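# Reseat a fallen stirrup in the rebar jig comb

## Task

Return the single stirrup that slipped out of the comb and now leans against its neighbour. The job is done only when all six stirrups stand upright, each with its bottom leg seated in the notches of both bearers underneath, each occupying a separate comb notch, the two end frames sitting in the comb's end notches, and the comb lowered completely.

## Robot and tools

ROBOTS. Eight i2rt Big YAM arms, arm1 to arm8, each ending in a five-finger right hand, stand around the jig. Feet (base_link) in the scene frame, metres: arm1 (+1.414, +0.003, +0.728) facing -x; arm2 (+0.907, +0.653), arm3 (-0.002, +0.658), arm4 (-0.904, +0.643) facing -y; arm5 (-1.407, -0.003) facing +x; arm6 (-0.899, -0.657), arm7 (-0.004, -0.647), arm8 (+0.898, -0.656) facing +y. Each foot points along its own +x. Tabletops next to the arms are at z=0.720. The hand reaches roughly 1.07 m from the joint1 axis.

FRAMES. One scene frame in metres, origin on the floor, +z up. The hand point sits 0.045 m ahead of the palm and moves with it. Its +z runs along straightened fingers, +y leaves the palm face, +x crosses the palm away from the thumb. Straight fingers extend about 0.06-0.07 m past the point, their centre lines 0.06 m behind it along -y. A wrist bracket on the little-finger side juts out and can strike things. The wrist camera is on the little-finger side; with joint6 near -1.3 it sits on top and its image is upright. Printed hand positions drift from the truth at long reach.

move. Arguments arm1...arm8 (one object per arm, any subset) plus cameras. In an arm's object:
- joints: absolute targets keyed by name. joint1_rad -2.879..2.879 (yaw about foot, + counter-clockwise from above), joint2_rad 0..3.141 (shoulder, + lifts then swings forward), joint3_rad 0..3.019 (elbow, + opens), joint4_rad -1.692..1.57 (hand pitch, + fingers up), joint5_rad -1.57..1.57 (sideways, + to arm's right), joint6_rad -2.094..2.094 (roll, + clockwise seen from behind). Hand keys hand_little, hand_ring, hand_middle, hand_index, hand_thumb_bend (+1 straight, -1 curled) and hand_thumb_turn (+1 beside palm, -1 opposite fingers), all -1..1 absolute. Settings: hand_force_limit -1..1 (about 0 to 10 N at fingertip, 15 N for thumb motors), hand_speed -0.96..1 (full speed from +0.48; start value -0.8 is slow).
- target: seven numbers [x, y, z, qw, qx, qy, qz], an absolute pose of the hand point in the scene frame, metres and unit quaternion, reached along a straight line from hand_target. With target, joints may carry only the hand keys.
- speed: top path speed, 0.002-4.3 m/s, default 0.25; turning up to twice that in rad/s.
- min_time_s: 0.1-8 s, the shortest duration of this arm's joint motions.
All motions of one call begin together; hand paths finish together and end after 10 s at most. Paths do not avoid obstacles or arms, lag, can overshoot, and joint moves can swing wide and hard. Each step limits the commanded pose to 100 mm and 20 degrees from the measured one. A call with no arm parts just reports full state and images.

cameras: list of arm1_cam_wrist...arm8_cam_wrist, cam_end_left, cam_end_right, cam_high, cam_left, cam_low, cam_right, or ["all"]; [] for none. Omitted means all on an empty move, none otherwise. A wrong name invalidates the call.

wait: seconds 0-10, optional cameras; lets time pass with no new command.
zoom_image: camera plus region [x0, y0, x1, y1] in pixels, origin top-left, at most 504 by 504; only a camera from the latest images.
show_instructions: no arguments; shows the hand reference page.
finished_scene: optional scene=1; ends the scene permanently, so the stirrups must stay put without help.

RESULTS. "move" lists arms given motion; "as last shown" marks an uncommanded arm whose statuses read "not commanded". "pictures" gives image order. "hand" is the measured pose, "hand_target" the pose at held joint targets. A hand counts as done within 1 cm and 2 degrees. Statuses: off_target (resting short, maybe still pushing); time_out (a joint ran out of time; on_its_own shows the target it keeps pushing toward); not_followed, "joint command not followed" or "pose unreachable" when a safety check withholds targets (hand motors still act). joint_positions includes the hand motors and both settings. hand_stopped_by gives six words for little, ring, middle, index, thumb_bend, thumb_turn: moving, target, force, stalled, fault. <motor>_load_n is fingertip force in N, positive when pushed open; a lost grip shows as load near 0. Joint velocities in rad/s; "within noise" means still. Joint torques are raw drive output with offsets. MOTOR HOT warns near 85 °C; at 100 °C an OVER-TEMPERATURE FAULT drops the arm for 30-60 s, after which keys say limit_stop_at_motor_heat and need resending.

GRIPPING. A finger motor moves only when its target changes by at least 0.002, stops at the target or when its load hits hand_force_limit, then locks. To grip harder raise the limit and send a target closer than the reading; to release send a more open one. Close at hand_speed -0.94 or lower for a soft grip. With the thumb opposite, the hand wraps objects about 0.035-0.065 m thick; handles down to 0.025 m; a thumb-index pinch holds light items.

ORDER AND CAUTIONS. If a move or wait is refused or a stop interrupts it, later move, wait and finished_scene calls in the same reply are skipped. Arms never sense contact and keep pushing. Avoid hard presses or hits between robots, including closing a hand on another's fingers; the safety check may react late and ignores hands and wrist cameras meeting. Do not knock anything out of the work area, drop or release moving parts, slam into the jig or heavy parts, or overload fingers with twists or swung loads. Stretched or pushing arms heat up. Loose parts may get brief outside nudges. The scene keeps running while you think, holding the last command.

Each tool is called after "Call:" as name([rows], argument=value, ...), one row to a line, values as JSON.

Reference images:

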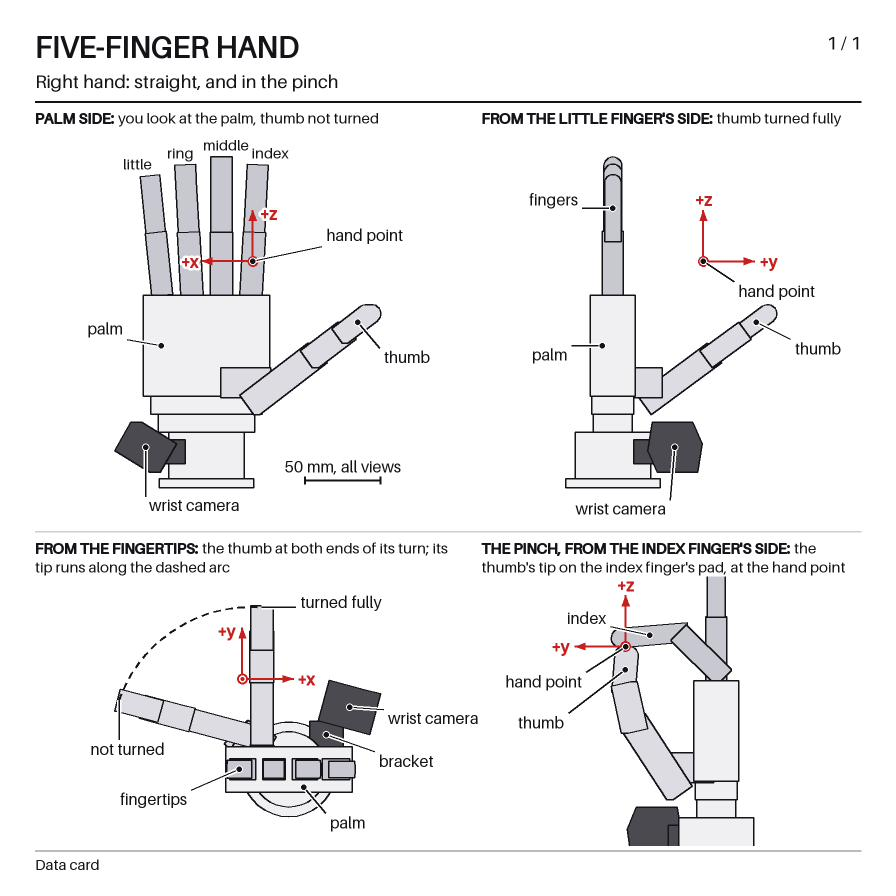

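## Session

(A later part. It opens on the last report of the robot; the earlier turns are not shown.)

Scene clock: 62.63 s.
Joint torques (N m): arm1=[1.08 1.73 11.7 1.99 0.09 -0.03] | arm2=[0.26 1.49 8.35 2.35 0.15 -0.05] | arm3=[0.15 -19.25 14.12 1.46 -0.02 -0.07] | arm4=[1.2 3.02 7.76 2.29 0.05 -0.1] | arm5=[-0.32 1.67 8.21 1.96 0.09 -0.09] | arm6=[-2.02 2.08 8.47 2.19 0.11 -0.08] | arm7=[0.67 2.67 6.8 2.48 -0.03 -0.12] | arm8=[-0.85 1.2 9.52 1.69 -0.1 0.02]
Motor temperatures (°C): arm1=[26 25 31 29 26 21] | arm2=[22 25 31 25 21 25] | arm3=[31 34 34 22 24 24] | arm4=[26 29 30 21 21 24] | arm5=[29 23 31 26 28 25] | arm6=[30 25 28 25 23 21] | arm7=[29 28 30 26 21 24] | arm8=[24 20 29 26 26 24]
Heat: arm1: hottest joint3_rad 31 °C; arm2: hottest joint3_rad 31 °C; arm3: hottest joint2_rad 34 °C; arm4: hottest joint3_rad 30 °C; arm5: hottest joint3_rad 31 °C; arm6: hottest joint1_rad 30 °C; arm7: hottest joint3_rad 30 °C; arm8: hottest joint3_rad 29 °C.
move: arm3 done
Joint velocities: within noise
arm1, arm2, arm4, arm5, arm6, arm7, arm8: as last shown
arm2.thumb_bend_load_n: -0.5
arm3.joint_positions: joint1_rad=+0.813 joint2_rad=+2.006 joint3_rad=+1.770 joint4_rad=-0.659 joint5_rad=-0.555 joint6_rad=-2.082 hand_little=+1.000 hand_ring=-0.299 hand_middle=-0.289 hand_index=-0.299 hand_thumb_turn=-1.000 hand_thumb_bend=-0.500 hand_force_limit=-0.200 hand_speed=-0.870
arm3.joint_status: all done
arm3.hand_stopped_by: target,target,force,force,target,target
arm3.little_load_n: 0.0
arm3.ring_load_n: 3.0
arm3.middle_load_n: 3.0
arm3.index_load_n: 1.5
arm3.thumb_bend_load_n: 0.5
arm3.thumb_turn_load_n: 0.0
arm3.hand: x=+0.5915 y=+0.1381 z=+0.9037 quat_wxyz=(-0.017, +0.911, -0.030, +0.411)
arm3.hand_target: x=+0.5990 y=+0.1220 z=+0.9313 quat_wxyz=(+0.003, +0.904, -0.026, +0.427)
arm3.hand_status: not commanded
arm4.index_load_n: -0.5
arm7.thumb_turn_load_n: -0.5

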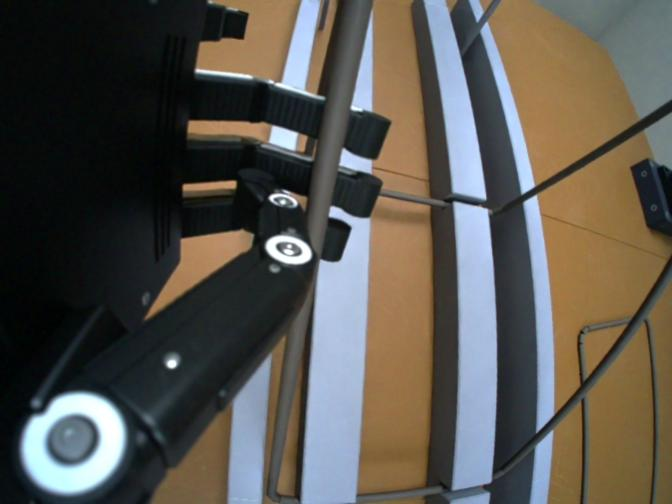

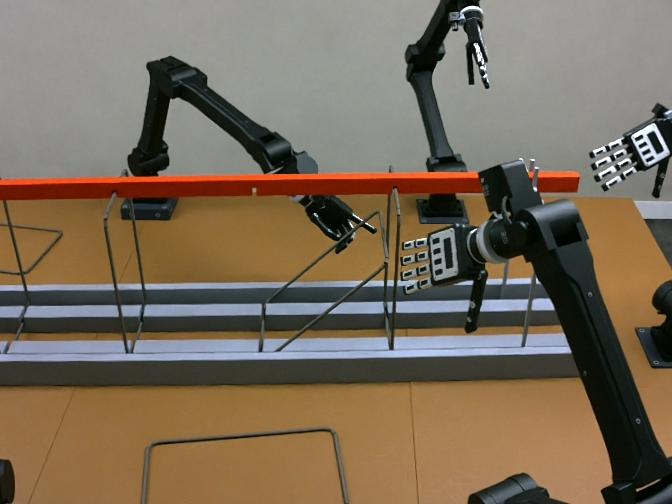

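Call:
move(arm3={"joints": {"hand_thumb_bend": -0.9, "hand_speed": -0.87, "hand_force_limit": -0.5}}, cameras=["arm3_cam_wrist"])

Call:
zoom_image(camera="arm3_cam_wrist", region=[180, 50, 560, 350])

Scene clock: 64.83 s.
Joint torques (N m): arm1=[0.85 2.2 11.77 1.94 0.1 -0.02] | arm2=[0.26 1.49 8.35 2.35 0.15 -0.05] | arm3=[0.21 -19.19 14.15 1.42 -0.02 -0.06] | arm4=[1.08 3.14 7.77 2.33 0.04 -0.09] | arm5=[0.09 2.2 8.05 1.89 0.07 -0.06] | arm6=[-2.14 1.85 8.49 2.15 0.12 -0.08] | arm7=[0.62 2.55 6.83 2.45 -0.04 -0.12] | arm8=[-0.91 1.14 9.59 1.69 -0.09 0.01]
Motor temperatures (°C): arm1=[26 25 31 29 26 21] | arm2=[22 25 31 25 21 25] | arm3=[31 34 34 22 24 24] | arm4=[26 29 30 21 21 24] | arm5=[29 23 31 26 28 25] | arm6=[30 25 28 25 23 21] | arm7=[29 28 30 26 21 24] | arm8=[24 20 29 26 26 24]
Heat: arm1: hottest joint3_rad 31 °C; arm2: hottest joint3_rad 31 °C; arm3: hottest joint2_rad 34 °C; arm4: hottest joint3_rad 30 °C; arm5: hottest joint3_rad 31 °C; arm6: hottest joint1_rad 30 °C; arm7: hottest joint3_rad 30 °C; arm8: hottest joint3_rad 29 °C.
move: arm3 off_target
Joint velocities: within noise
arm1.joint_positions: joint1_rad=+0.473 joint2_rad=+0.613 joint3_rad=+1.400 joint4_rad=-1.303 joint5_rad=+0.288 joint6_rad=-1.017 hand_little=+1.000 hand_ring=+1.000 hand_middle=+1.000 hand_index=+1.000 hand_thumb_turn=+1.000 hand_thumb_bend=+1.000 hand_force_limit=+0.000 hand_speed=-0.800
arm1.joint_status: not commanded
arm1.hand_stopped_by: target,target,target,target,target,target
arm1.little_load_n: 0.0
arm1.ring_load_n: 0.0
arm1.middle_load_n: 0.0
arm1.index_load_n: 0.0
arm1.thumb_bend_load_n: 0.0
arm1.thumb_turn_load_n: 0.0
arm1.hand: x=+1.1860 y=-0.0135 z=+1.2284 quat_wxyz=(+0.494, -0.106, -0.852, +0.138)
arm1.hand_target: x=+1.1870 y=-0.0129 z=+1.2380 quat_wxyz=(+0.503, -0.107, -0.846, +0.144)
arm1.hand_status: not commanded
arm2.joint_positions: joint1_rad=+0.234 joint2_rad=+0.646 joint3_rad=+1.454 joint4_rad=-1.245 joint5_rad=+0.211 joint6_rad=-1.078 hand_little=+1.000 hand_ring=+1.000 hand_middle=+1.000 hand_index=+1.000 hand_thumb_turn=+1.000 hand_thumb_bend=+1.000 hand_force_limit=+0.000 hand_speed=-0.800
arm2.joint_status: not commanded
arm2.hand_stopped_by: target,target,target,target,target,target
arm2.little_load_n: 0.0
arm2.ring_load_n: 0.0
arm2.middle_load_n: 0.0
arm2.index_load_n: 0.0
arm2.thumb_bend_load_n: 0.0
arm2.thumb_turn_load_n: 0.0
arm2.hand: x=+0.8873 y=+0.4155 z=+1.2573 quat_wxyz=(+0.297, +0.472, -0.692, +0.460)
arm2.hand_target: x=+0.8869 y=+0.4168 z=+1.2686 quat_wxyz=(+0.301, +0.466, -0.687, +0.470)
arm2.hand_status: not commanded
arm3.joint_positions: joint1_rad=+0.813 joint2_rad=+2.006 joint3_rad=+1.770 joint4_rad=-0.659 joint5_rad=-0.555 joint6_rad=-2.082 hand_little=+1.000 hand_ring=-0.299 hand_middle=-0.289 hand_index=-0.299 hand_thumb_turn=-1.000 hand_thumb_bend=-0.515 hand_force_limit=-0.500 hand_speed=-0.870
arm3.joint_status: hand_thumb_bend off_target (ended at -0.515, target -0.900); the others done
arm3.hand_stopped_by: target,target,force,force,force,target
arm3.little_load_n: 0.0
arm3.ring_load_n: 3.0
arm3.middle_load_n: 2.5
arm3.index_load_n: 1.5
arm3.thumb_bend_load_n: 5.0
arm3.thumb_turn_load_n: 0.5
arm3.hand: x=+0.5915 y=+0.1381 z=+0.9037 quat_wxyz=(-0.017, +0.911, -0.030, +0.411)
arm3.hand_target: x=+0.5990 y=+0.1220 z=+0.9313 quat_wxyz=(+0.003, +0.904, -0.026, +0.427)
arm3.hand_status: not commanded
arm4.joint_positions: joint1_rad=+0.384 joint2_rad=+0.552 joint3_rad=+1.350 joint4_rad=-1.286 joint5_rad=+0.102 joint6_rad=-0.981 hand_little=+1.000 hand_ring=+1.000 hand_middle=+1.000 hand_index=+1.000 hand_thumb_turn=+1.000 hand_thumb_bend=+1.000 hand_force_limit=+0.000 hand_speed=-0.800
arm4.joint_status: not commanded
arm4.hand_stopped_by: target,target,target,target,target,target
arm4.little_load_n: 0.0
arm4.ring_load_n: 0.0
arm4.middle_load_n: -0.5
arm4.index_load_n: 0.0
arm4.thumb_bend_load_n: 0.0
arm4.thumb_turn_load_n: 0.0
arm4.hand: x=-0.8792 y=+0.4314 z=+1.2836 quat_wxyz=(+0.195, +0.515, -0.683, +0.479)
arm4.hand_target: x=-0.8796 y=+0.4322 z=+1.2924 quat_wxyz=(+0.197, +0.511, -0.679, +0.488)
arm4.hand_status: not commanded
arm5.joint_positions: joint1_rad=+0.098 joint2_rad=+0.650 joint3_rad=+1.435 joint4_rad=-1.275 joint5_rad=+0.139 joint6_rad=-1.336 hand_little=+1.000 hand_ring=+1.000 hand_middle=+1.000 hand_index=+1.000 hand_thumb_turn=+1.000 hand_thumb_bend=+1.000 hand_force_limit=+0.000 hand_speed=-0.800
arm5.joint_status: not commanded
arm5.hand_stopped_by: target,target,target,target,target,target
arm5.little_load_n: 0.0
arm5.ring_load_n: 0.0
arm5.middle_load_n: 0.0
arm5.index_load_n: 0.0
arm5.thumb_bend_load_n: 0.0
arm5.thumb_turn_load_n: 0.0
arm5.hand: x=-1.1677 y=-0.0576 z=+1.2974 quat_wxyz=(-0.025, +0.847, -0.095, +0.522)
arm5.hand_target: x=-1.1690 y=-0.0577 z=+1.3064 quat_wxyz=(-0.027, +0.842, -0.095, +0.531)
arm5.hand_status: not commanded
arm6.joint_positions: joint1_rad=-0.123 joint2_rad=+0.630 joint3_rad=+1.447 joint4_rad=-1.200 joint5_rad=+0.216 joint6_rad=-1.427 hand_little=+1.000 hand_ring=+1.000 hand_middle=+1.000 hand_index=+1.000 hand_thumb_turn=+1.000 hand_thumb_bend=+1.000 hand_force_limit=+0.000 hand_speed=-0.800
arm6.joint_status: not commanded
arm6.hand_stopped_by: target,target,target,target,target,target
arm6.little_load_n: 0.0
arm6.ring_load_n: 0.0
arm6.middle_load_n: 0.0
arm6.index_load_n: 0.0
arm6.thumb_bend_load_n: 0.0
arm6.thumb_turn_load_n: 0.0
arm6.hand: x=-0.7750 y=-0.4274 z=+1.2815 quat_wxyz=(-0.330, +0.693, +0.455, +0.451)
arm6.hand_target: x=-0.7752 y=-0.4293 z=+1.2898 quat_wxyz=(-0.337, +0.690, +0.451, +0.456)
arm6.hand_status: not commanded
arm7.joint_positions: joint1_rad=+0.184 joint2_rad=+0.572 joint3_rad=+1.384 joint4_rad=-1.227 joint5_rad=+0.000 joint6_rad=-0.962 hand_little=+1.000 hand_ring=+1.000 hand_middle=+1.000 hand_index=+1.000 hand_thumb_turn=+1.000 hand_thumb_bend=+1.000 hand_force_limit=+0.000 hand_speed=-0.800
arm7.joint_status: not commanded
arm7.hand_stopped_by: target,target,target,target,target,target
arm7.little_load_n: 0.0
arm7.ring_load_n: 0.0
arm7.middle_load_n: 0.0
arm7.index_load_n: 0.0
arm7.thumb_bend_load_n: 0.0
arm7.thumb_turn_load_n: 0.0
arm7.hand: x=-0.0190 y=-0.4192 z=+1.2830 quat_wxyz=(-0.506, +0.699, +0.463, +0.201)
arm7.hand_target: x=-0.0188 y=-0.4202 z=+1.2935 quat_wxyz=(-0.515, +0.694, +0.459, +0.205)
arm7.hand_status: not commanded
arm8.joint_positions: joint1_rad=+0.438 joint2_rad=+0.629 joint3_rad=+1.389 joint4_rad=-1.436 joint5_rad=-0.267 joint6_rad=-1.361 hand_little=+1.000 hand_ring=+1.000 hand_middle=+1.000 hand_index=+1.000 hand_thumb_turn=+1.000 hand_thumb_bend=+1.000 hand_force_limit=+0.000 hand_speed=-0.800
arm8.joint_status: not commanded
arm8.hand_stopped_by: target,target,target,target,target,target
arm8.little_load_n: 0.0
arm8.ring_load_n: 0.0
arm8.middle_load_n: 0.0
arm8.index_load_n: 0.0
arm8.thumb_bend_load_n: 0.0
arm8.thumb_turn_load_n: 0.0
arm8.hand: x=+0.7925 y=-0.4643 z=+1.2355 quat_wxyz=(-0.439, +0.493, +0.747, +0.079)
arm8.hand_target: x=+0.7923 y=-0.4642 z=+1.2459 quat_wxyz=(-0.448, +0.489, +0.744, +0.085)
arm8.hand_status: not commanded

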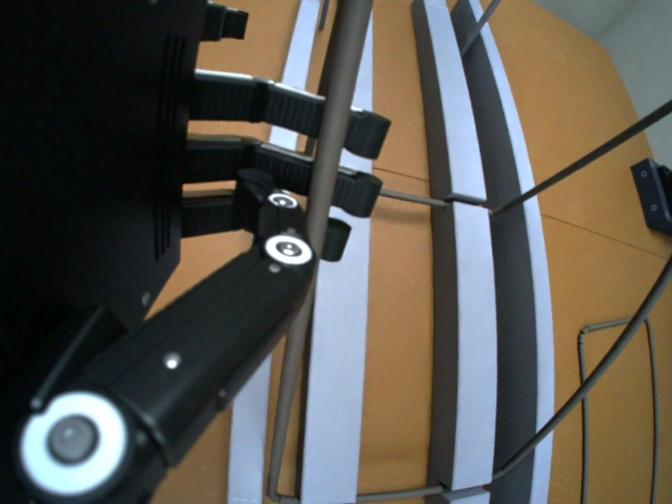

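Scaled by 1.326 from the camera's image (finer frame: 960x720).

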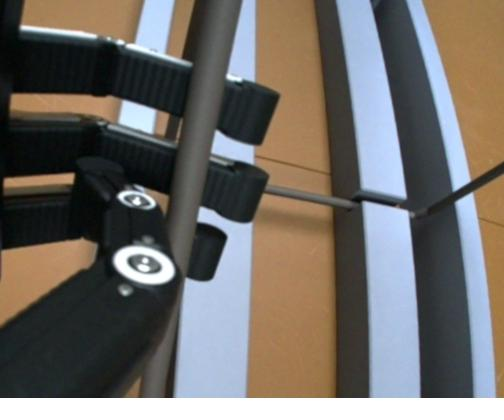

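Call:
move(arm3={"target": [0.571, 0.122, 0.951, 0.0, 0.859, 0.0, 0.512], "speed": 0.06}, cameras=["arm3_cam_wrist", "cam_right", "arm8_cam_wrist"])

Scene clock: 69.80 s.
Joint torques (N m): arm1=[0.97 2.2 11.92 1.85 0.09 -0.05] | arm2=[0.32 1.49 8.36 2.35 0.15 -0.05] | arm3=[-1.38 -20.78 9.63 2.25 -0.38 0.05] | arm4=[1.32 3.14 7.73 2.32 0.04 -0.1] | arm5=[-0.21 2.26 8.17 2.06 0.08 -0.03] | arm6=[-2.02 2.14 8.54 2.22 0.12 -0.08] | arm7=[0.79 2.55 6.75 2.45 -0.02 -0.11] | arm8=[-1.03 1.2 9.62 1.63 -0.08 0.02]
Motor temperatures (°C): arm1=[26 25 31 29 26 21] | arm2=[22 25 31 25 21 24] | arm3=[31 34 35 22 24 24] | arm4=[26 29 30 21 21 24] | arm5=[29 23 31 26 28 25] | arm6=[30 25 29 25 23 21] | arm7=[29 28 31 26 21 24] | arm8=[24 20 29 26 26 24]
Heat: arm1: hottest joint3_rad 31 °C; arm2: hottest joint3_rad 31 °C; arm3: hottest joint3_rad 35 °C; arm4: hottest joint3_rad 30 °C; arm5: hottest joint3_rad 31 °C; arm6: hottest joint1_rad 30 °C; arm7: hottest joint3_rad 31 °C; arm8: hottest joint3_rad 29 °C.
move: arm3 off_target
Joint velocities: within noise
arm1, arm2, arm4, arm5, arm6, arm7, arm8: as last shown
arm1.thumb_turn_load_n: -0.5
arm3.joint_positions: joint1_rad=+0.765 joint2_rad=+1.934 joint3_rad=+1.614 joint4_rad=-0.419 joint5_rad=-0.717 joint6_rad=-2.080 hand_little=+1.000 hand_ring=-0.299 hand_middle=-0.289 hand_index=-0.299 hand_thumb_turn=-1.000 hand_thumb_bend=-0.515 hand_force_limit=-0.500 hand_speed=-0.870
arm3.joint_status: not commanded
arm3.hand_stopped_by: target,target,force,force,force,target
arm3.little_load_n: 0.0
arm3.ring_load_n: 2.5
arm3.middle_load_n: 3.0
arm3.index_load_n: 1.0
arm3.thumb_bend_load_n: 5.0
arm3.thumb_turn_load_n: 1.0
arm3.hand: x=+0.5830 y=+0.1372 z=+0.9240 quat_wxyz=(-0.020, +0.868, +0.005, +0.497)
arm3.hand_target: x=+0.5710 y=+0.1225 z=+0.9507 quat_wxyz=(+0.000, +0.859, +0.000, +0.512)
arm3.hand_status: off_target (0.033 m and 3.1 deg from the pose sent, 0.054 m and 13.6 deg at the start)
pictures: arm3_cam_wrist, arm8_cam_wrist, cam_right

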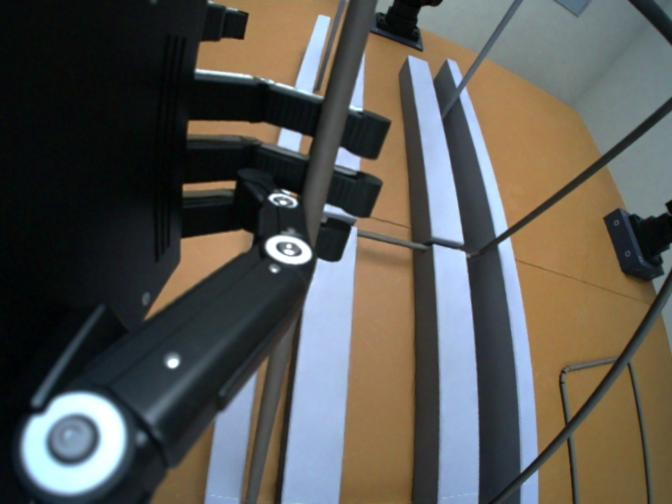

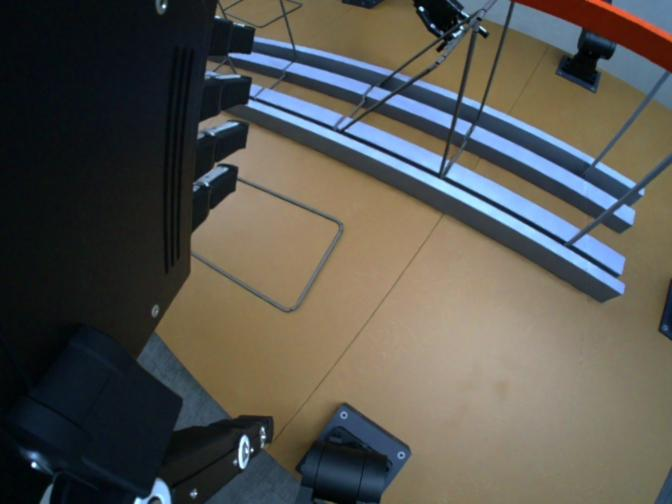

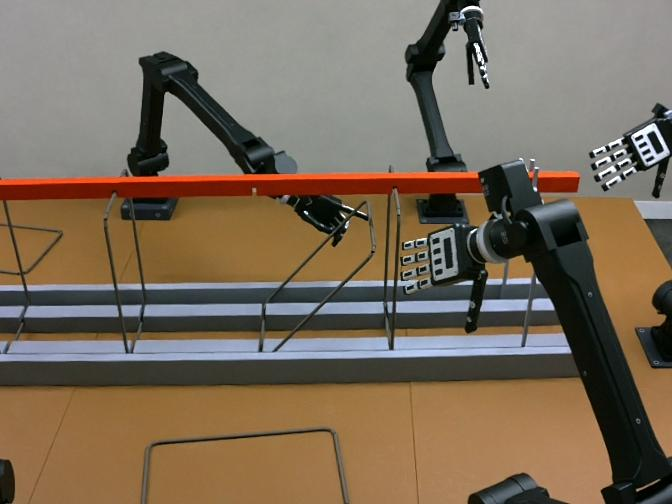

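Call:
move(arm3={"target": [0.537, 0.123, 0.966, 0.0, 0.8434, 0.0, 0.5373], "speed": 0.06}, cameras=["arm3_cam_wrist", "cam_right", "arm8_cam_wrist"])

Scene clock: 71.43 s.
Joint torques (N m): arm1=[0.15 0.97 11.64 1.73 0.04 -0.05] | arm2=[0.26 1.55 8.35 2.35 0.15 -0.06] | arm3=[-1.14 -19.08 9.37 2.26 -0.37 0.02] | arm4=[1.14 3.14 7.76 2.32 0.04 -0.1] | arm5=[-0.03 2.26 8.34 1.8 0.08 -0.04] | arm6=[-1.96 2.2 8.51 2.21 0.11 -0.08] | arm7=[0.62 2.73 6.79 2.44 -0.04 -0.11] | arm8=[-1.08 1.38 9.55 1.72 -0.07 0]
Motor temperatures (°C): arm1=[26 25 31 29 26 21] | arm2=[22 25 32 25 21 24] | arm3=[31 35 35 22 24 24] | arm4=[26 29 30 21 21 24] | arm5=[29 23 31 26 28 25] | arm6=[30 25 29 25 23 21] | arm7=[29 28 31 26 21 24] | arm8=[24 20 29 26 26 24]
Heat: arm1: hottest joint3_rad 31 °C; arm2: hottest joint3_rad 32 °C; arm3: hottest joint2_rad 35 °C; arm4: hottest joint3_rad 30 °C; arm5: hottest joint3_rad 31 °C; arm6: hottest joint1_rad 30 °C; arm7: hottest joint3_rad 31 °C; arm8: hottest joint3_rad 29 °C.
move: arm3 off_target
Joint velocities: within noise
arm1, arm2, arm4, arm5, arm6, arm7, arm8: as last shown
arm1.middle_load_n: -0.5
arm1.thumb_turn_load_n: 0.0
arm2.middle_load_n: -0.5
arm3.joint_positions: joint1_rad=+0.712 joint2_rad=+1.852 joint3_rad=+1.514 joint4_rad=-0.348 joint5_rad=-0.784 joint6_rad=-2.074 hand_little=+1.000 hand_ring=-0.299 hand_middle=-0.289 hand_index=-0.299 hand_thumb_turn=-1.000 hand_thumb_bend=-0.515 hand_force_limit=-0.500 hand_speed=-0.870
arm3.joint_status: not commanded
arm3.hand_stopped_by: target,target,force,force,force,target
arm3.little_load_n: 0.0
arm3.ring_load_n: 2.0
arm3.middle_load_n: 3.0
arm3.index_load_n: 1.5
arm3.thumb_bend_load_n: 5.0
arm3.thumb_turn_load_n: 1.0
arm3.hand: x=+0.5482 y=+0.1348 z=+0.9465 quat_wxyz=(-0.016, +0.850, +0.005, +0.526)
arm3.hand_target: x=+0.5370 y=+0.1232 z=+0.9660 quat_wxyz=(+0.000, +0.844, +0.000, +0.537)
arm3.hand_status: off_target (0.025 m and 2.4 deg from the pose sent, 0.064 m and 5.9 deg at the start)
arm4.middle_load_n: 0.0
arm6.little_load_n: -0.5
arm8.little_load_n: 0.5
pictures: arm3_cam_wrist, arm8_cam_wrist, cam_right

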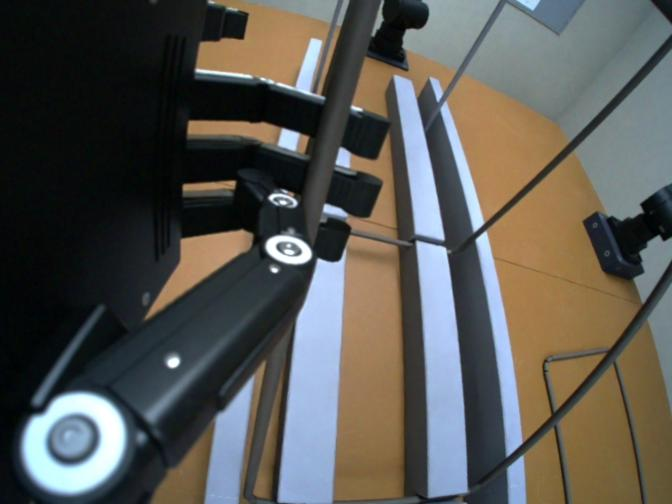

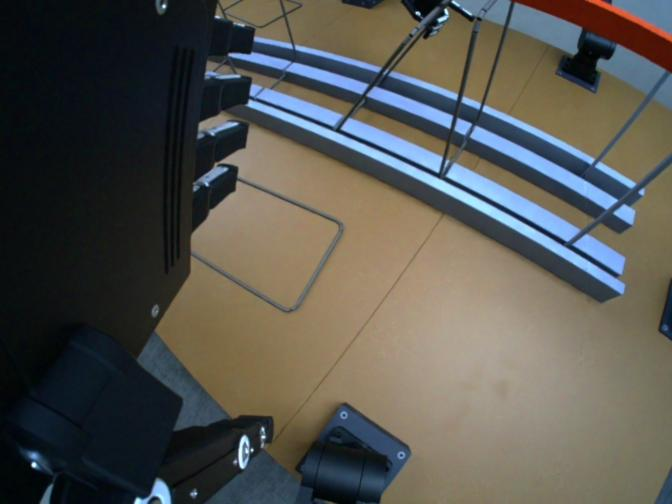

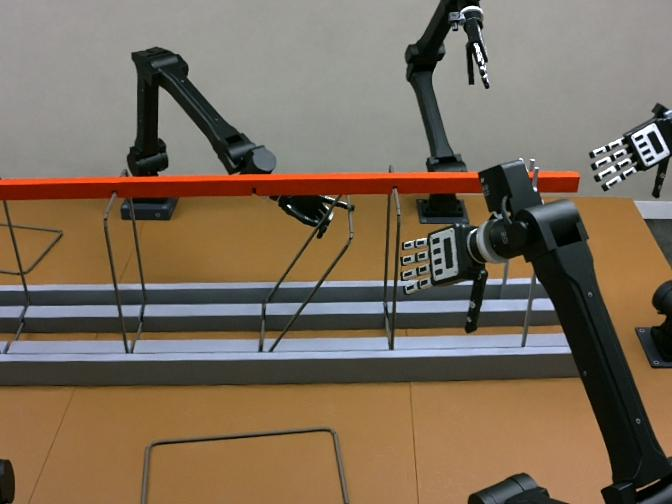

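Call:
move(arm3={"target": [0.521, 0.124, 0.975, 0.0, 0.809, 0.0, 0.5878], "speed": 0.06}, cameras=["arm3_cam_wrist", "cam_right", "arm8_cam_wrist"])

Call:
zoom_image(camera="cam_right", region=[220, 150, 440, 370])

Scene clock: 74.23 s.
Joint torques (N m): arm1=[0.73 1.61 11.74 2.04 0.11 0.02] | arm2=[0.32 1.49 8.34 2.35 0.15 -0.05] | arm3=[-1.08 -18.32 9.1 2.33 -0.35 0.05] | arm4=[1.26 3.19 7.75 2.32 0.04 -0.1] | arm5=[-0.15 1.67 8.2 1.96 0.07 -0.08] | arm6=[-1.96 2.08 8.5 2.22 0.11 -0.08] | arm7=[0.91 2.43 6.82 2.5 -0.03 -0.11] | arm8=[-1.08 1.03 9.57 1.72 -0.09 0.03]
Motor temperatures (°C): arm1=[26 25 31 29 26 21] | arm2=[22 25 32 25 21 24] | arm3=[31 35 35 22 24 24] | arm4=[26 29 30 21 21 24] | arm5=[29 23 31 26 28 25] | arm6=[30 25 29 25 23 21] | arm7=[28 28 31 26 21 24] | arm8=[24 20 29 26 25 24]
Heat: arm1: hottest joint3_rad 31 °C; arm2: hottest joint3_rad 32 °C; arm3: hottest joint2_rad 35 °C; arm4: hottest joint3_rad 30 °C; arm5: hottest joint3_rad 31 °C; arm6: hottest joint1_rad 30 °C; arm7: hottest joint3_rad 31 °C; arm8: hottest joint3_rad 29 °C.
move: arm3 off_target
Joint velocities: within noise
arm1, arm2, arm4, arm5, arm6, arm7, arm8: as last shown
arm1.middle_load_n: 0.0
arm2.middle_load_n: 0.0
arm3.joint_positions: joint1_rad=+0.675 joint2_rad=+1.814 joint3_rad=+1.402 joint4_rad=-0.133 joint5_rad=-0.867 joint6_rad=-1.983 hand_little=+1.000 hand_ring=-0.299 hand_middle=-0.289 hand_index=-0.299 hand_thumb_turn=-1.000 hand_thumb_bend=-0.515 hand_force_limit=-0.500 hand_speed=-0.870
arm3.joint_status: not commanded
arm3.hand_stopped_by: target,target,force,force,force,target
arm3.little_load_n: 0.0
arm3.ring_load_n: 1.5
arm3.middle_load_n: 3.0
arm3.index_load_n: 1.0
arm3.thumb_bend_load_n: 5.0
arm3.thumb_turn_load_n: 1.0
arm3.hand: x=+0.5329 y=+0.1342 z=+0.9559 quat_wxyz=(-0.015, +0.816, +0.003, +0.578)
arm3.hand_target: x=+0.5211 y=+0.1241 z=+0.9750 quat_wxyz=(+0.000, +0.809, +0.000, +0.588)
arm3.hand_status: off_target (0.025 m and 2.3 deg from the pose sent, 0.041 m and 8.7 deg at the start)
arm5.thumb_turn_load_n: 0.5
arm6.little_load_n: 0.0
arm7.ring_load_n: 0.5
arm8.little_load_n: 0.0
arm8.middle_load_n: -0.5
pictures: arm3_cam_wrist, arm8_cam_wrist, cam_right

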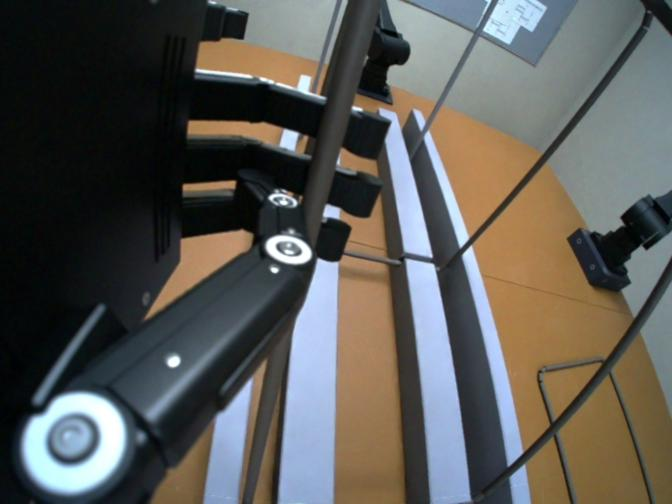

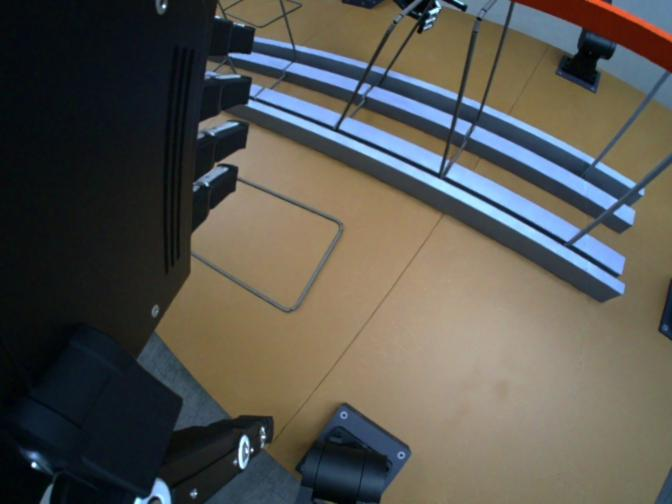

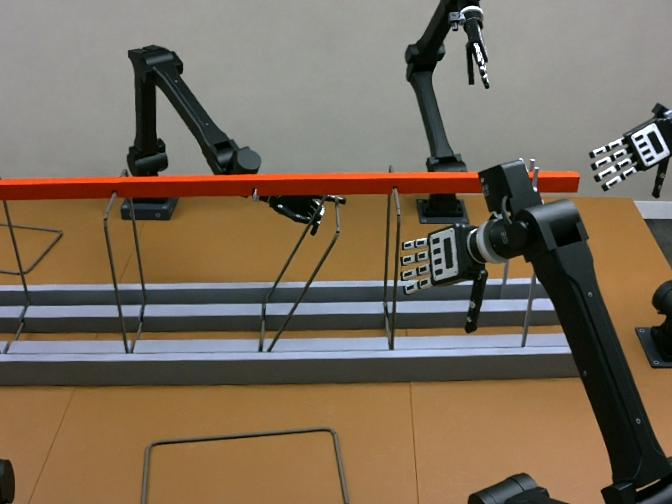

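Scaled by 2.291 from the camera's image (finer frame: 960x720).

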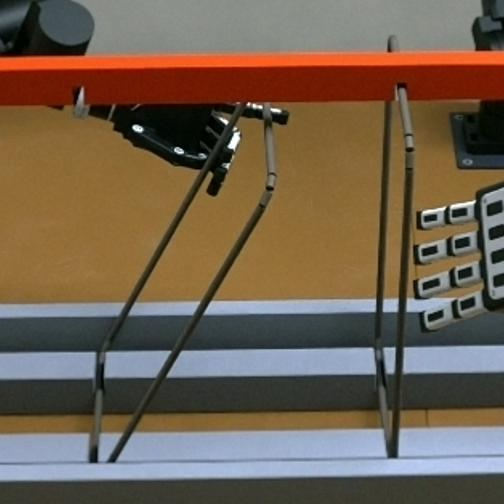

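Call:
move(arm8={"target": [0.63, -0.22, 1.01, 0.6325, -0.3162, -0.6325, -0.3162], "speed": 0.15, "joints": {"hand_thumb_turn": -1.0}}, cameras=["arm8_cam_wrist", "cam_right", "cam_high"])

Scene clock: 80.53 s.
Joint torques (N m): arm1=[0.67 1.61 11.71 1.99 0.05 -0.01] | arm2=[0.32 1.49 8.34 2.33 0.15 -0.05] | arm3=[-1.03 -18.43 9.11 2.37 -0.32 0.04] | arm4=[1.2 3.02 7.75 2.32 0.05 -0.08] | arm5=[-0.09 2.08 8.06 2.06 0.07 -0.06] | arm6=[-2.14 2.02 8.51 2.17 0.12 -0.07] | arm7=[0.62 2.73 6.84 2.48 -0.04 -0.11] | arm8=[-0.56 -7.53 8.4 2.62 0.15 -0.14]
Motor temperatures (°C): arm1=[26 25 31 29 26 21] | arm2=[22 25 32 25 21 24] | arm3=[31 35 35 22 24 24] | arm4=[26 29 30 21 21 24] | arm5=[29 23 32 26 27 25] | arm6=[30 25 29 25 23 21] | arm7=[28 28 31 26 21 24] | arm8=[24 20 29 26 25 24]
Heat: arm1: hottest joint3_rad 31 °C; arm2: hottest joint3_rad 32 °C; arm3: hottest joint2_rad 35 °C; arm4: hottest joint3_rad 30 °C; arm5: hottest joint3_rad 32 °C; arm6: hottest joint1_rad 30 °C; arm7: hottest joint3_rad 31 °C; arm8: hottest joint3_rad 29 °C.
move: arm8 done
Joint velocities: arm1=[within noise] | arm2=[within noise] | arm3=[within noise] | arm4=[-0.005 -0.015 0.002 0.002 -0.154 -0.022] | arm5=[within noise] | arm6=[within noise] | arm7=[within noise] | arm8=[within noise]
arm1, arm2, arm3, arm4, arm5, arm6, arm7: as last shown
arm3.thumb_turn_load_n: 0.5
arm3.hand: x=+0.5329 y=+0.1342 z=+0.9559 quat_wxyz=(-0.016, +0.816, +0.003, +0.578)
arm3.hand_target: x=+0.5211 y=+0.1241 z=+0.9749 quat_wxyz=(+0.000, +0.809, +0.000, +0.588)
arm5.thumb_turn_load_n: 0.0
arm6.thumb_turn_load_n: -0.5
arm7.ring_load_n: 0.0
arm8.joint_positions: joint1_rad=+0.627 joint2_rad=+1.182 joint3_rad=+0.518 joint4_rad=+0.635 joint5_rad=+0.029 joint6_rad=-1.546 hand_little=+1.000 hand_ring=+1.000 hand_middle=+1.000 hand_index=+1.000 hand_thumb_turn=-1.000 hand_thumb_bend=+1.000 hand_force_limit=+0.000 hand_speed=-0.800
arm8.joint_status: all done
arm8.hand_stopped_by: target,target,target,target,target,target
arm8.little_load_n: 0.0
arm8.ring_load_n: 0.0
arm8.middle_load_n: 0.0
arm8.index_load_n: 0.0
arm8.thumb_bend_load_n: 0.0
arm8.thumb_turn_load_n: 0.0
arm8.hand: x=+0.6330 y=-0.2189 z=+1.0014 quat_wxyz=(-0.625, +0.326, +0.638, +0.309)
arm8.hand_target: x=+0.6300 y=-0.2200 z=+1.0100 quat_wxyz=(-0.632, +0.316, +0.633, +0.316)
arm8.hand_status: done (0.009 m and 1.7 deg from the pose sent, 0.370 m and 42.9 deg at the start)
pictures: arm8_cam_wrist, cam_high, cam_right

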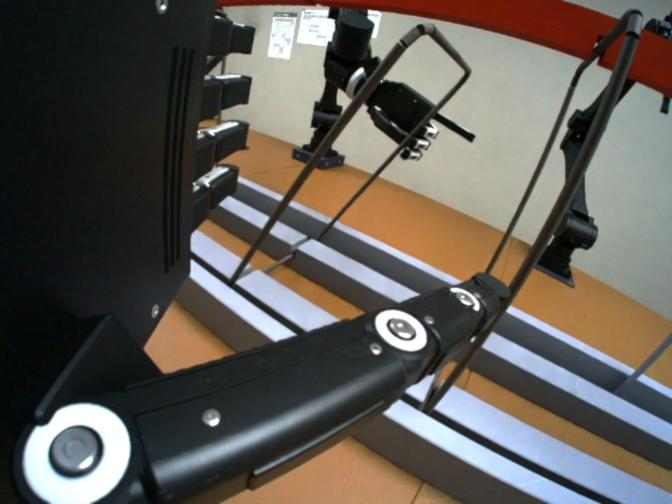

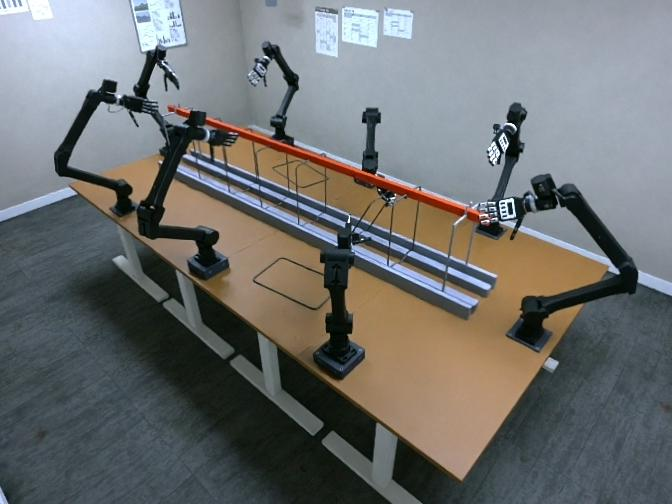

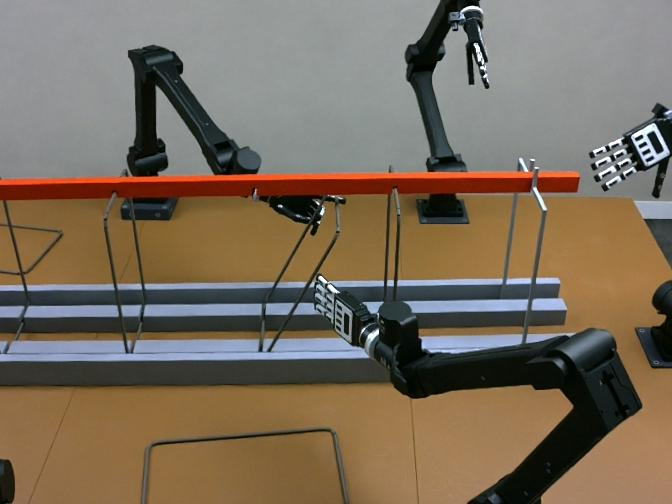

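Call:
move(arm8={"target": [0.710, -0.160, 1.01, 0.6325, -0.3162, -0.6325, -0.3162], "speed": 0.08, "joints": {"hand_speed": -0.85, "hand_force_limit": -0.5}}, cameras=["arm8_cam_wrist", "cam_right"])

Call:
zoom_image(camera="arm8_cam_wrist", region=[180, 50, 600, 400])

Scene clock: 82.97 s.
Joint torques (N m): arm1=[1.49 1.61 11.73 1.8 0.11 -0.06] | arm2=[0.26 1.49 8.36 2.35 0.15 -0.05] | arm3=[-1.03 -18.43 9.11 2.39 -0.34 0.02] | arm4=[1.26 3.14 7.76 2.29 0.05 -0.1] | arm5=[-0.44 1.2 8.14 1.85 0.08 -0.04] | arm6=[-1.9 2.14 8.47 2.13 0.11 -0.07] | arm7=[0.79 2.61 6.83 2.48 -0.03 -0.11] | arm8=[-1.73 -7 10.66 2.63 -0.12 -0.14]
Motor temperatures (°C): arm1=[26 25 31 29 26 21] | arm2=[22 25 32 25 21 24] | arm3=[31 35 35 22 24 24] | arm4=[26 29 30 21 21 24] | arm5=[29 23 32 26 27 25] | arm6=[30 25 29 25 23 21] | arm7=[28 28 31 26 21 24] | arm8=[24 20 29 26 25 24]
Heat: arm1: hottest joint3_rad 31 °C; arm2: hottest joint3_rad 32 °C; arm3: hottest joint2_rad 35 °C; arm4: hottest joint3_rad 30 °C; arm5: hottest joint3_rad 32 °C; arm6: hottest joint1_rad 30 °C; arm7: hottest joint3_rad 31 °C; arm8: hottest joint3_rad 29 °C.
move: arm8 off_target
Joint velocities: within noise
arm1, arm2, arm3, arm4, arm5, arm6, arm7: as last shown
arm3.index_load_n: 1.5
arm3.thumb_turn_load_n: 1.0
arm6.thumb_turn_load_n: 0.0
arm7.index_load_n: 0.5
arm8.joint_positions: joint1_rad=+0.332 joint2_rad=+1.212 joint3_rad=+0.518 joint4_rad=+0.648 joint5_rad=-0.273 joint6_rad=-1.548 hand_little=+1.000 hand_ring=+1.000 hand_middle=+1.000 hand_index=+1.000 hand_thumb_turn=-1.000 hand_thumb_bend=+1.000 hand_force_limit=-0.500 hand_speed=-0.850
arm8.joint_status: all done
arm8.hand_stopped_by: target,target,target,target,target,target
arm8.little_load_n: 0.0
arm8.ring_load_n: 0.0
arm8.middle_load_n: 0.0
arm8.index_load_n: 0.0
arm8.thumb_bend_load_n: 0.0
arm8.thumb_turn_load_n: 0.5
arm8.hand: x=+0.7108 y=-0.1701 z=+0.9907 quat_wxyz=(-0.623, +0.330, +0.642, +0.301)
arm8.hand_target: x=+0.7103 y=-0.1608 z=+1.0101 quat_wxyz=(-0.632, +0.316, +0.633, +0.316)
arm8.hand_status: off_target (0.022 m and 2.8 deg from the pose sent, 0.097 m and 1.7 deg at the start)

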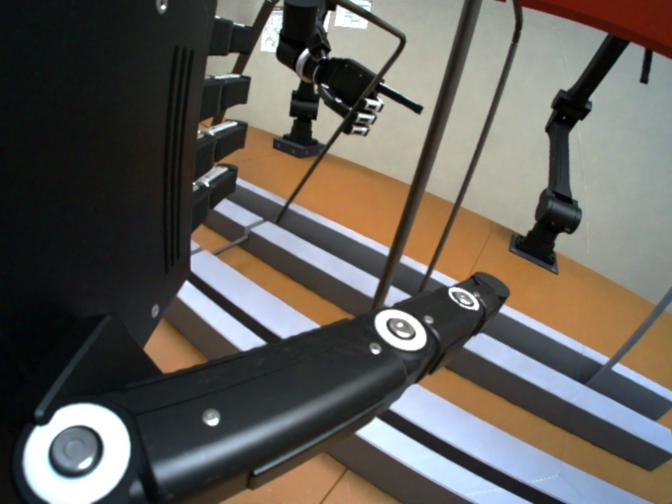

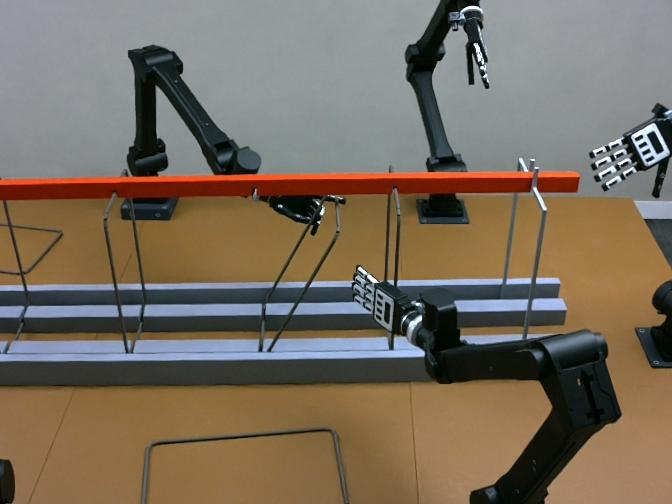

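Scaled by 1.200 from the camera's image (finer frame: 960x720).

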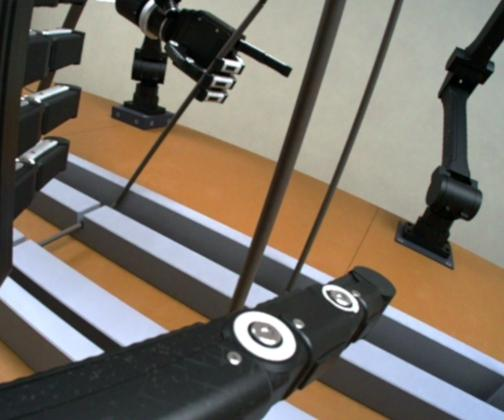

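Call:
move(arm8={"target": [0.7325, -0.102, 1.01, 0.6325, -0.3162, -0.6325, -0.3162], "speed": 0.06}, cameras=["arm8_cam_wrist", "cam_right"])

Call:
zoom_image(camera="arm8_cam_wrist", region=[180, 50, 600, 400])

Scene clock: 85.63 s.
Joint torques (N m): arm1=[0.73 2.26 11.64 1.94 0.06 -0.03] | arm2=[0.26 1.49 8.34 2.35 0.15 -0.05] | arm3=[-1.26 -18.49 9.14 2.33 -0.33 0.03] | arm4=[1.2 3.02 7.75 2.32 0.04 -0.09] | arm5=[-0.26 2.37 8.21 2.11 0.08 -0.06] | arm6=[-2.14 2.02 8.51 2.17 0.11 -0.08] | arm7=[0.5 2.37 6.84 2.5 -0.03 -0.12] | arm8=[-1.85 -8.76 12.16 2.59 -0.13 -0.14]
Motor temperatures (°C): arm1=[26 25 31 29 26 21] | arm2=[22 25 32 25 21 24] | arm3=[31 35 35 22 24 24] | arm4=[26 29 30 21 21 24] | arm5=[29 23 32 26 27 25] | arm6=[30 25 29 25 23 21] | arm7=[28 28 31 26 21 24] | arm8=[24 20 29 26 25 24]
Heat: arm1: hottest joint3_rad 31 °C; arm2: hottest joint3_rad 32 °C; arm3: hottest joint2_rad 35 °C; arm4: hottest joint3_rad 30 °C; arm5: hottest joint3_rad 32 °C; arm6: hottest joint1_rad 30 °C; arm7: hottest joint3_rad 31 °C; arm8: hottest joint3_rad 29 °C.
move: arm8 off_target
Joint velocities: within noise
arm1, arm2, arm3, arm4, arm5, arm6, arm7: as last shown
arm2.thumb_bend_load_n: -0.5
arm3.little_load_n: -0.5
arm3.ring_load_n: 2.0
arm3.middle_load_n: 2.5
arm3.index_load_n: 1.0
arm4.thumb_turn_load_n: -0.5
arm7.index_load_n: 0.0
arm8.joint_positions: joint1_rad=+0.223 joint2_rad=+1.349 joint3_rad=+0.615 joint4_rad=+0.669 joint5_rad=-0.384 joint6_rad=-1.548 hand_little=+1.000 hand_ring=+1.000 hand_middle=+1.000 hand_index=+1.000 hand_thumb_turn=-1.000 hand_thumb_bend=+1.000 hand_force_limit=-0.500 hand_speed=-0.850
arm8.joint_status: not commanded
arm8.hand_stopped_by: target,target,target,target,target,target
arm8.little_load_n: 0.0
arm8.ring_load_n: 0.0
arm8.middle_load_n: 0.0
arm8.index_load_n: 0.0
arm8.thumb_bend_load_n: 0.0
arm8.thumb_turn_load_n: 0.0
arm8.hand: x=+0.7329 y=-0.1193 z=+0.9807 quat_wxyz=(-0.620, +0.336, +0.645, +0.294)
arm8.hand_target: x=+0.7330 y=-0.1040 z=+1.0100 quat_wxyz=(-0.632, +0.316, +0.633, +0.316)
arm8.hand_status: off_target (0.034 m and 3.9 deg from the pose sent, 0.074 m and 2.8 deg at the start)

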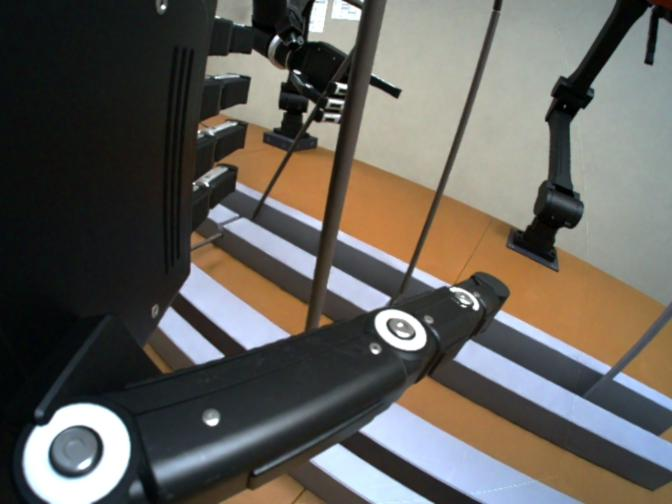

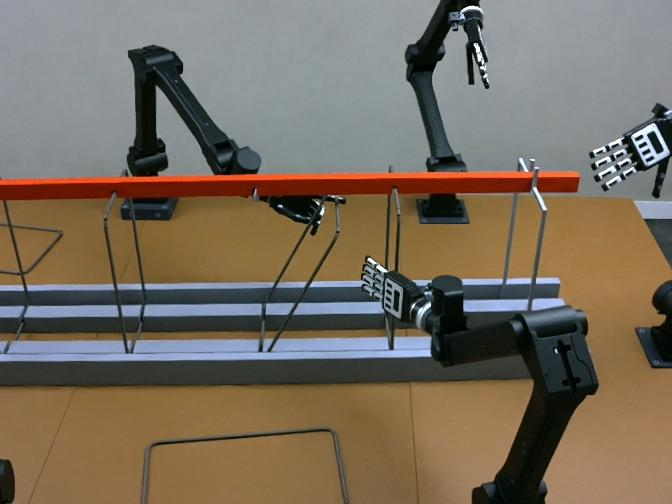

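Scaled by 1.200 from the camera's image (finer frame: 960x720).

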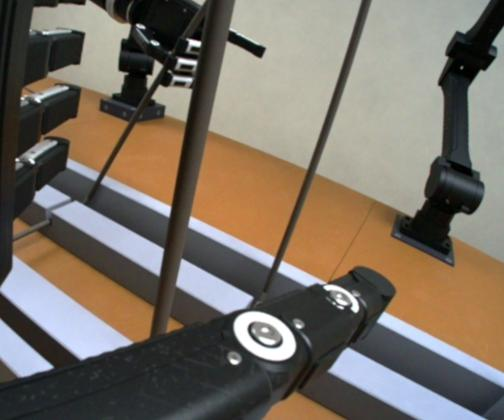

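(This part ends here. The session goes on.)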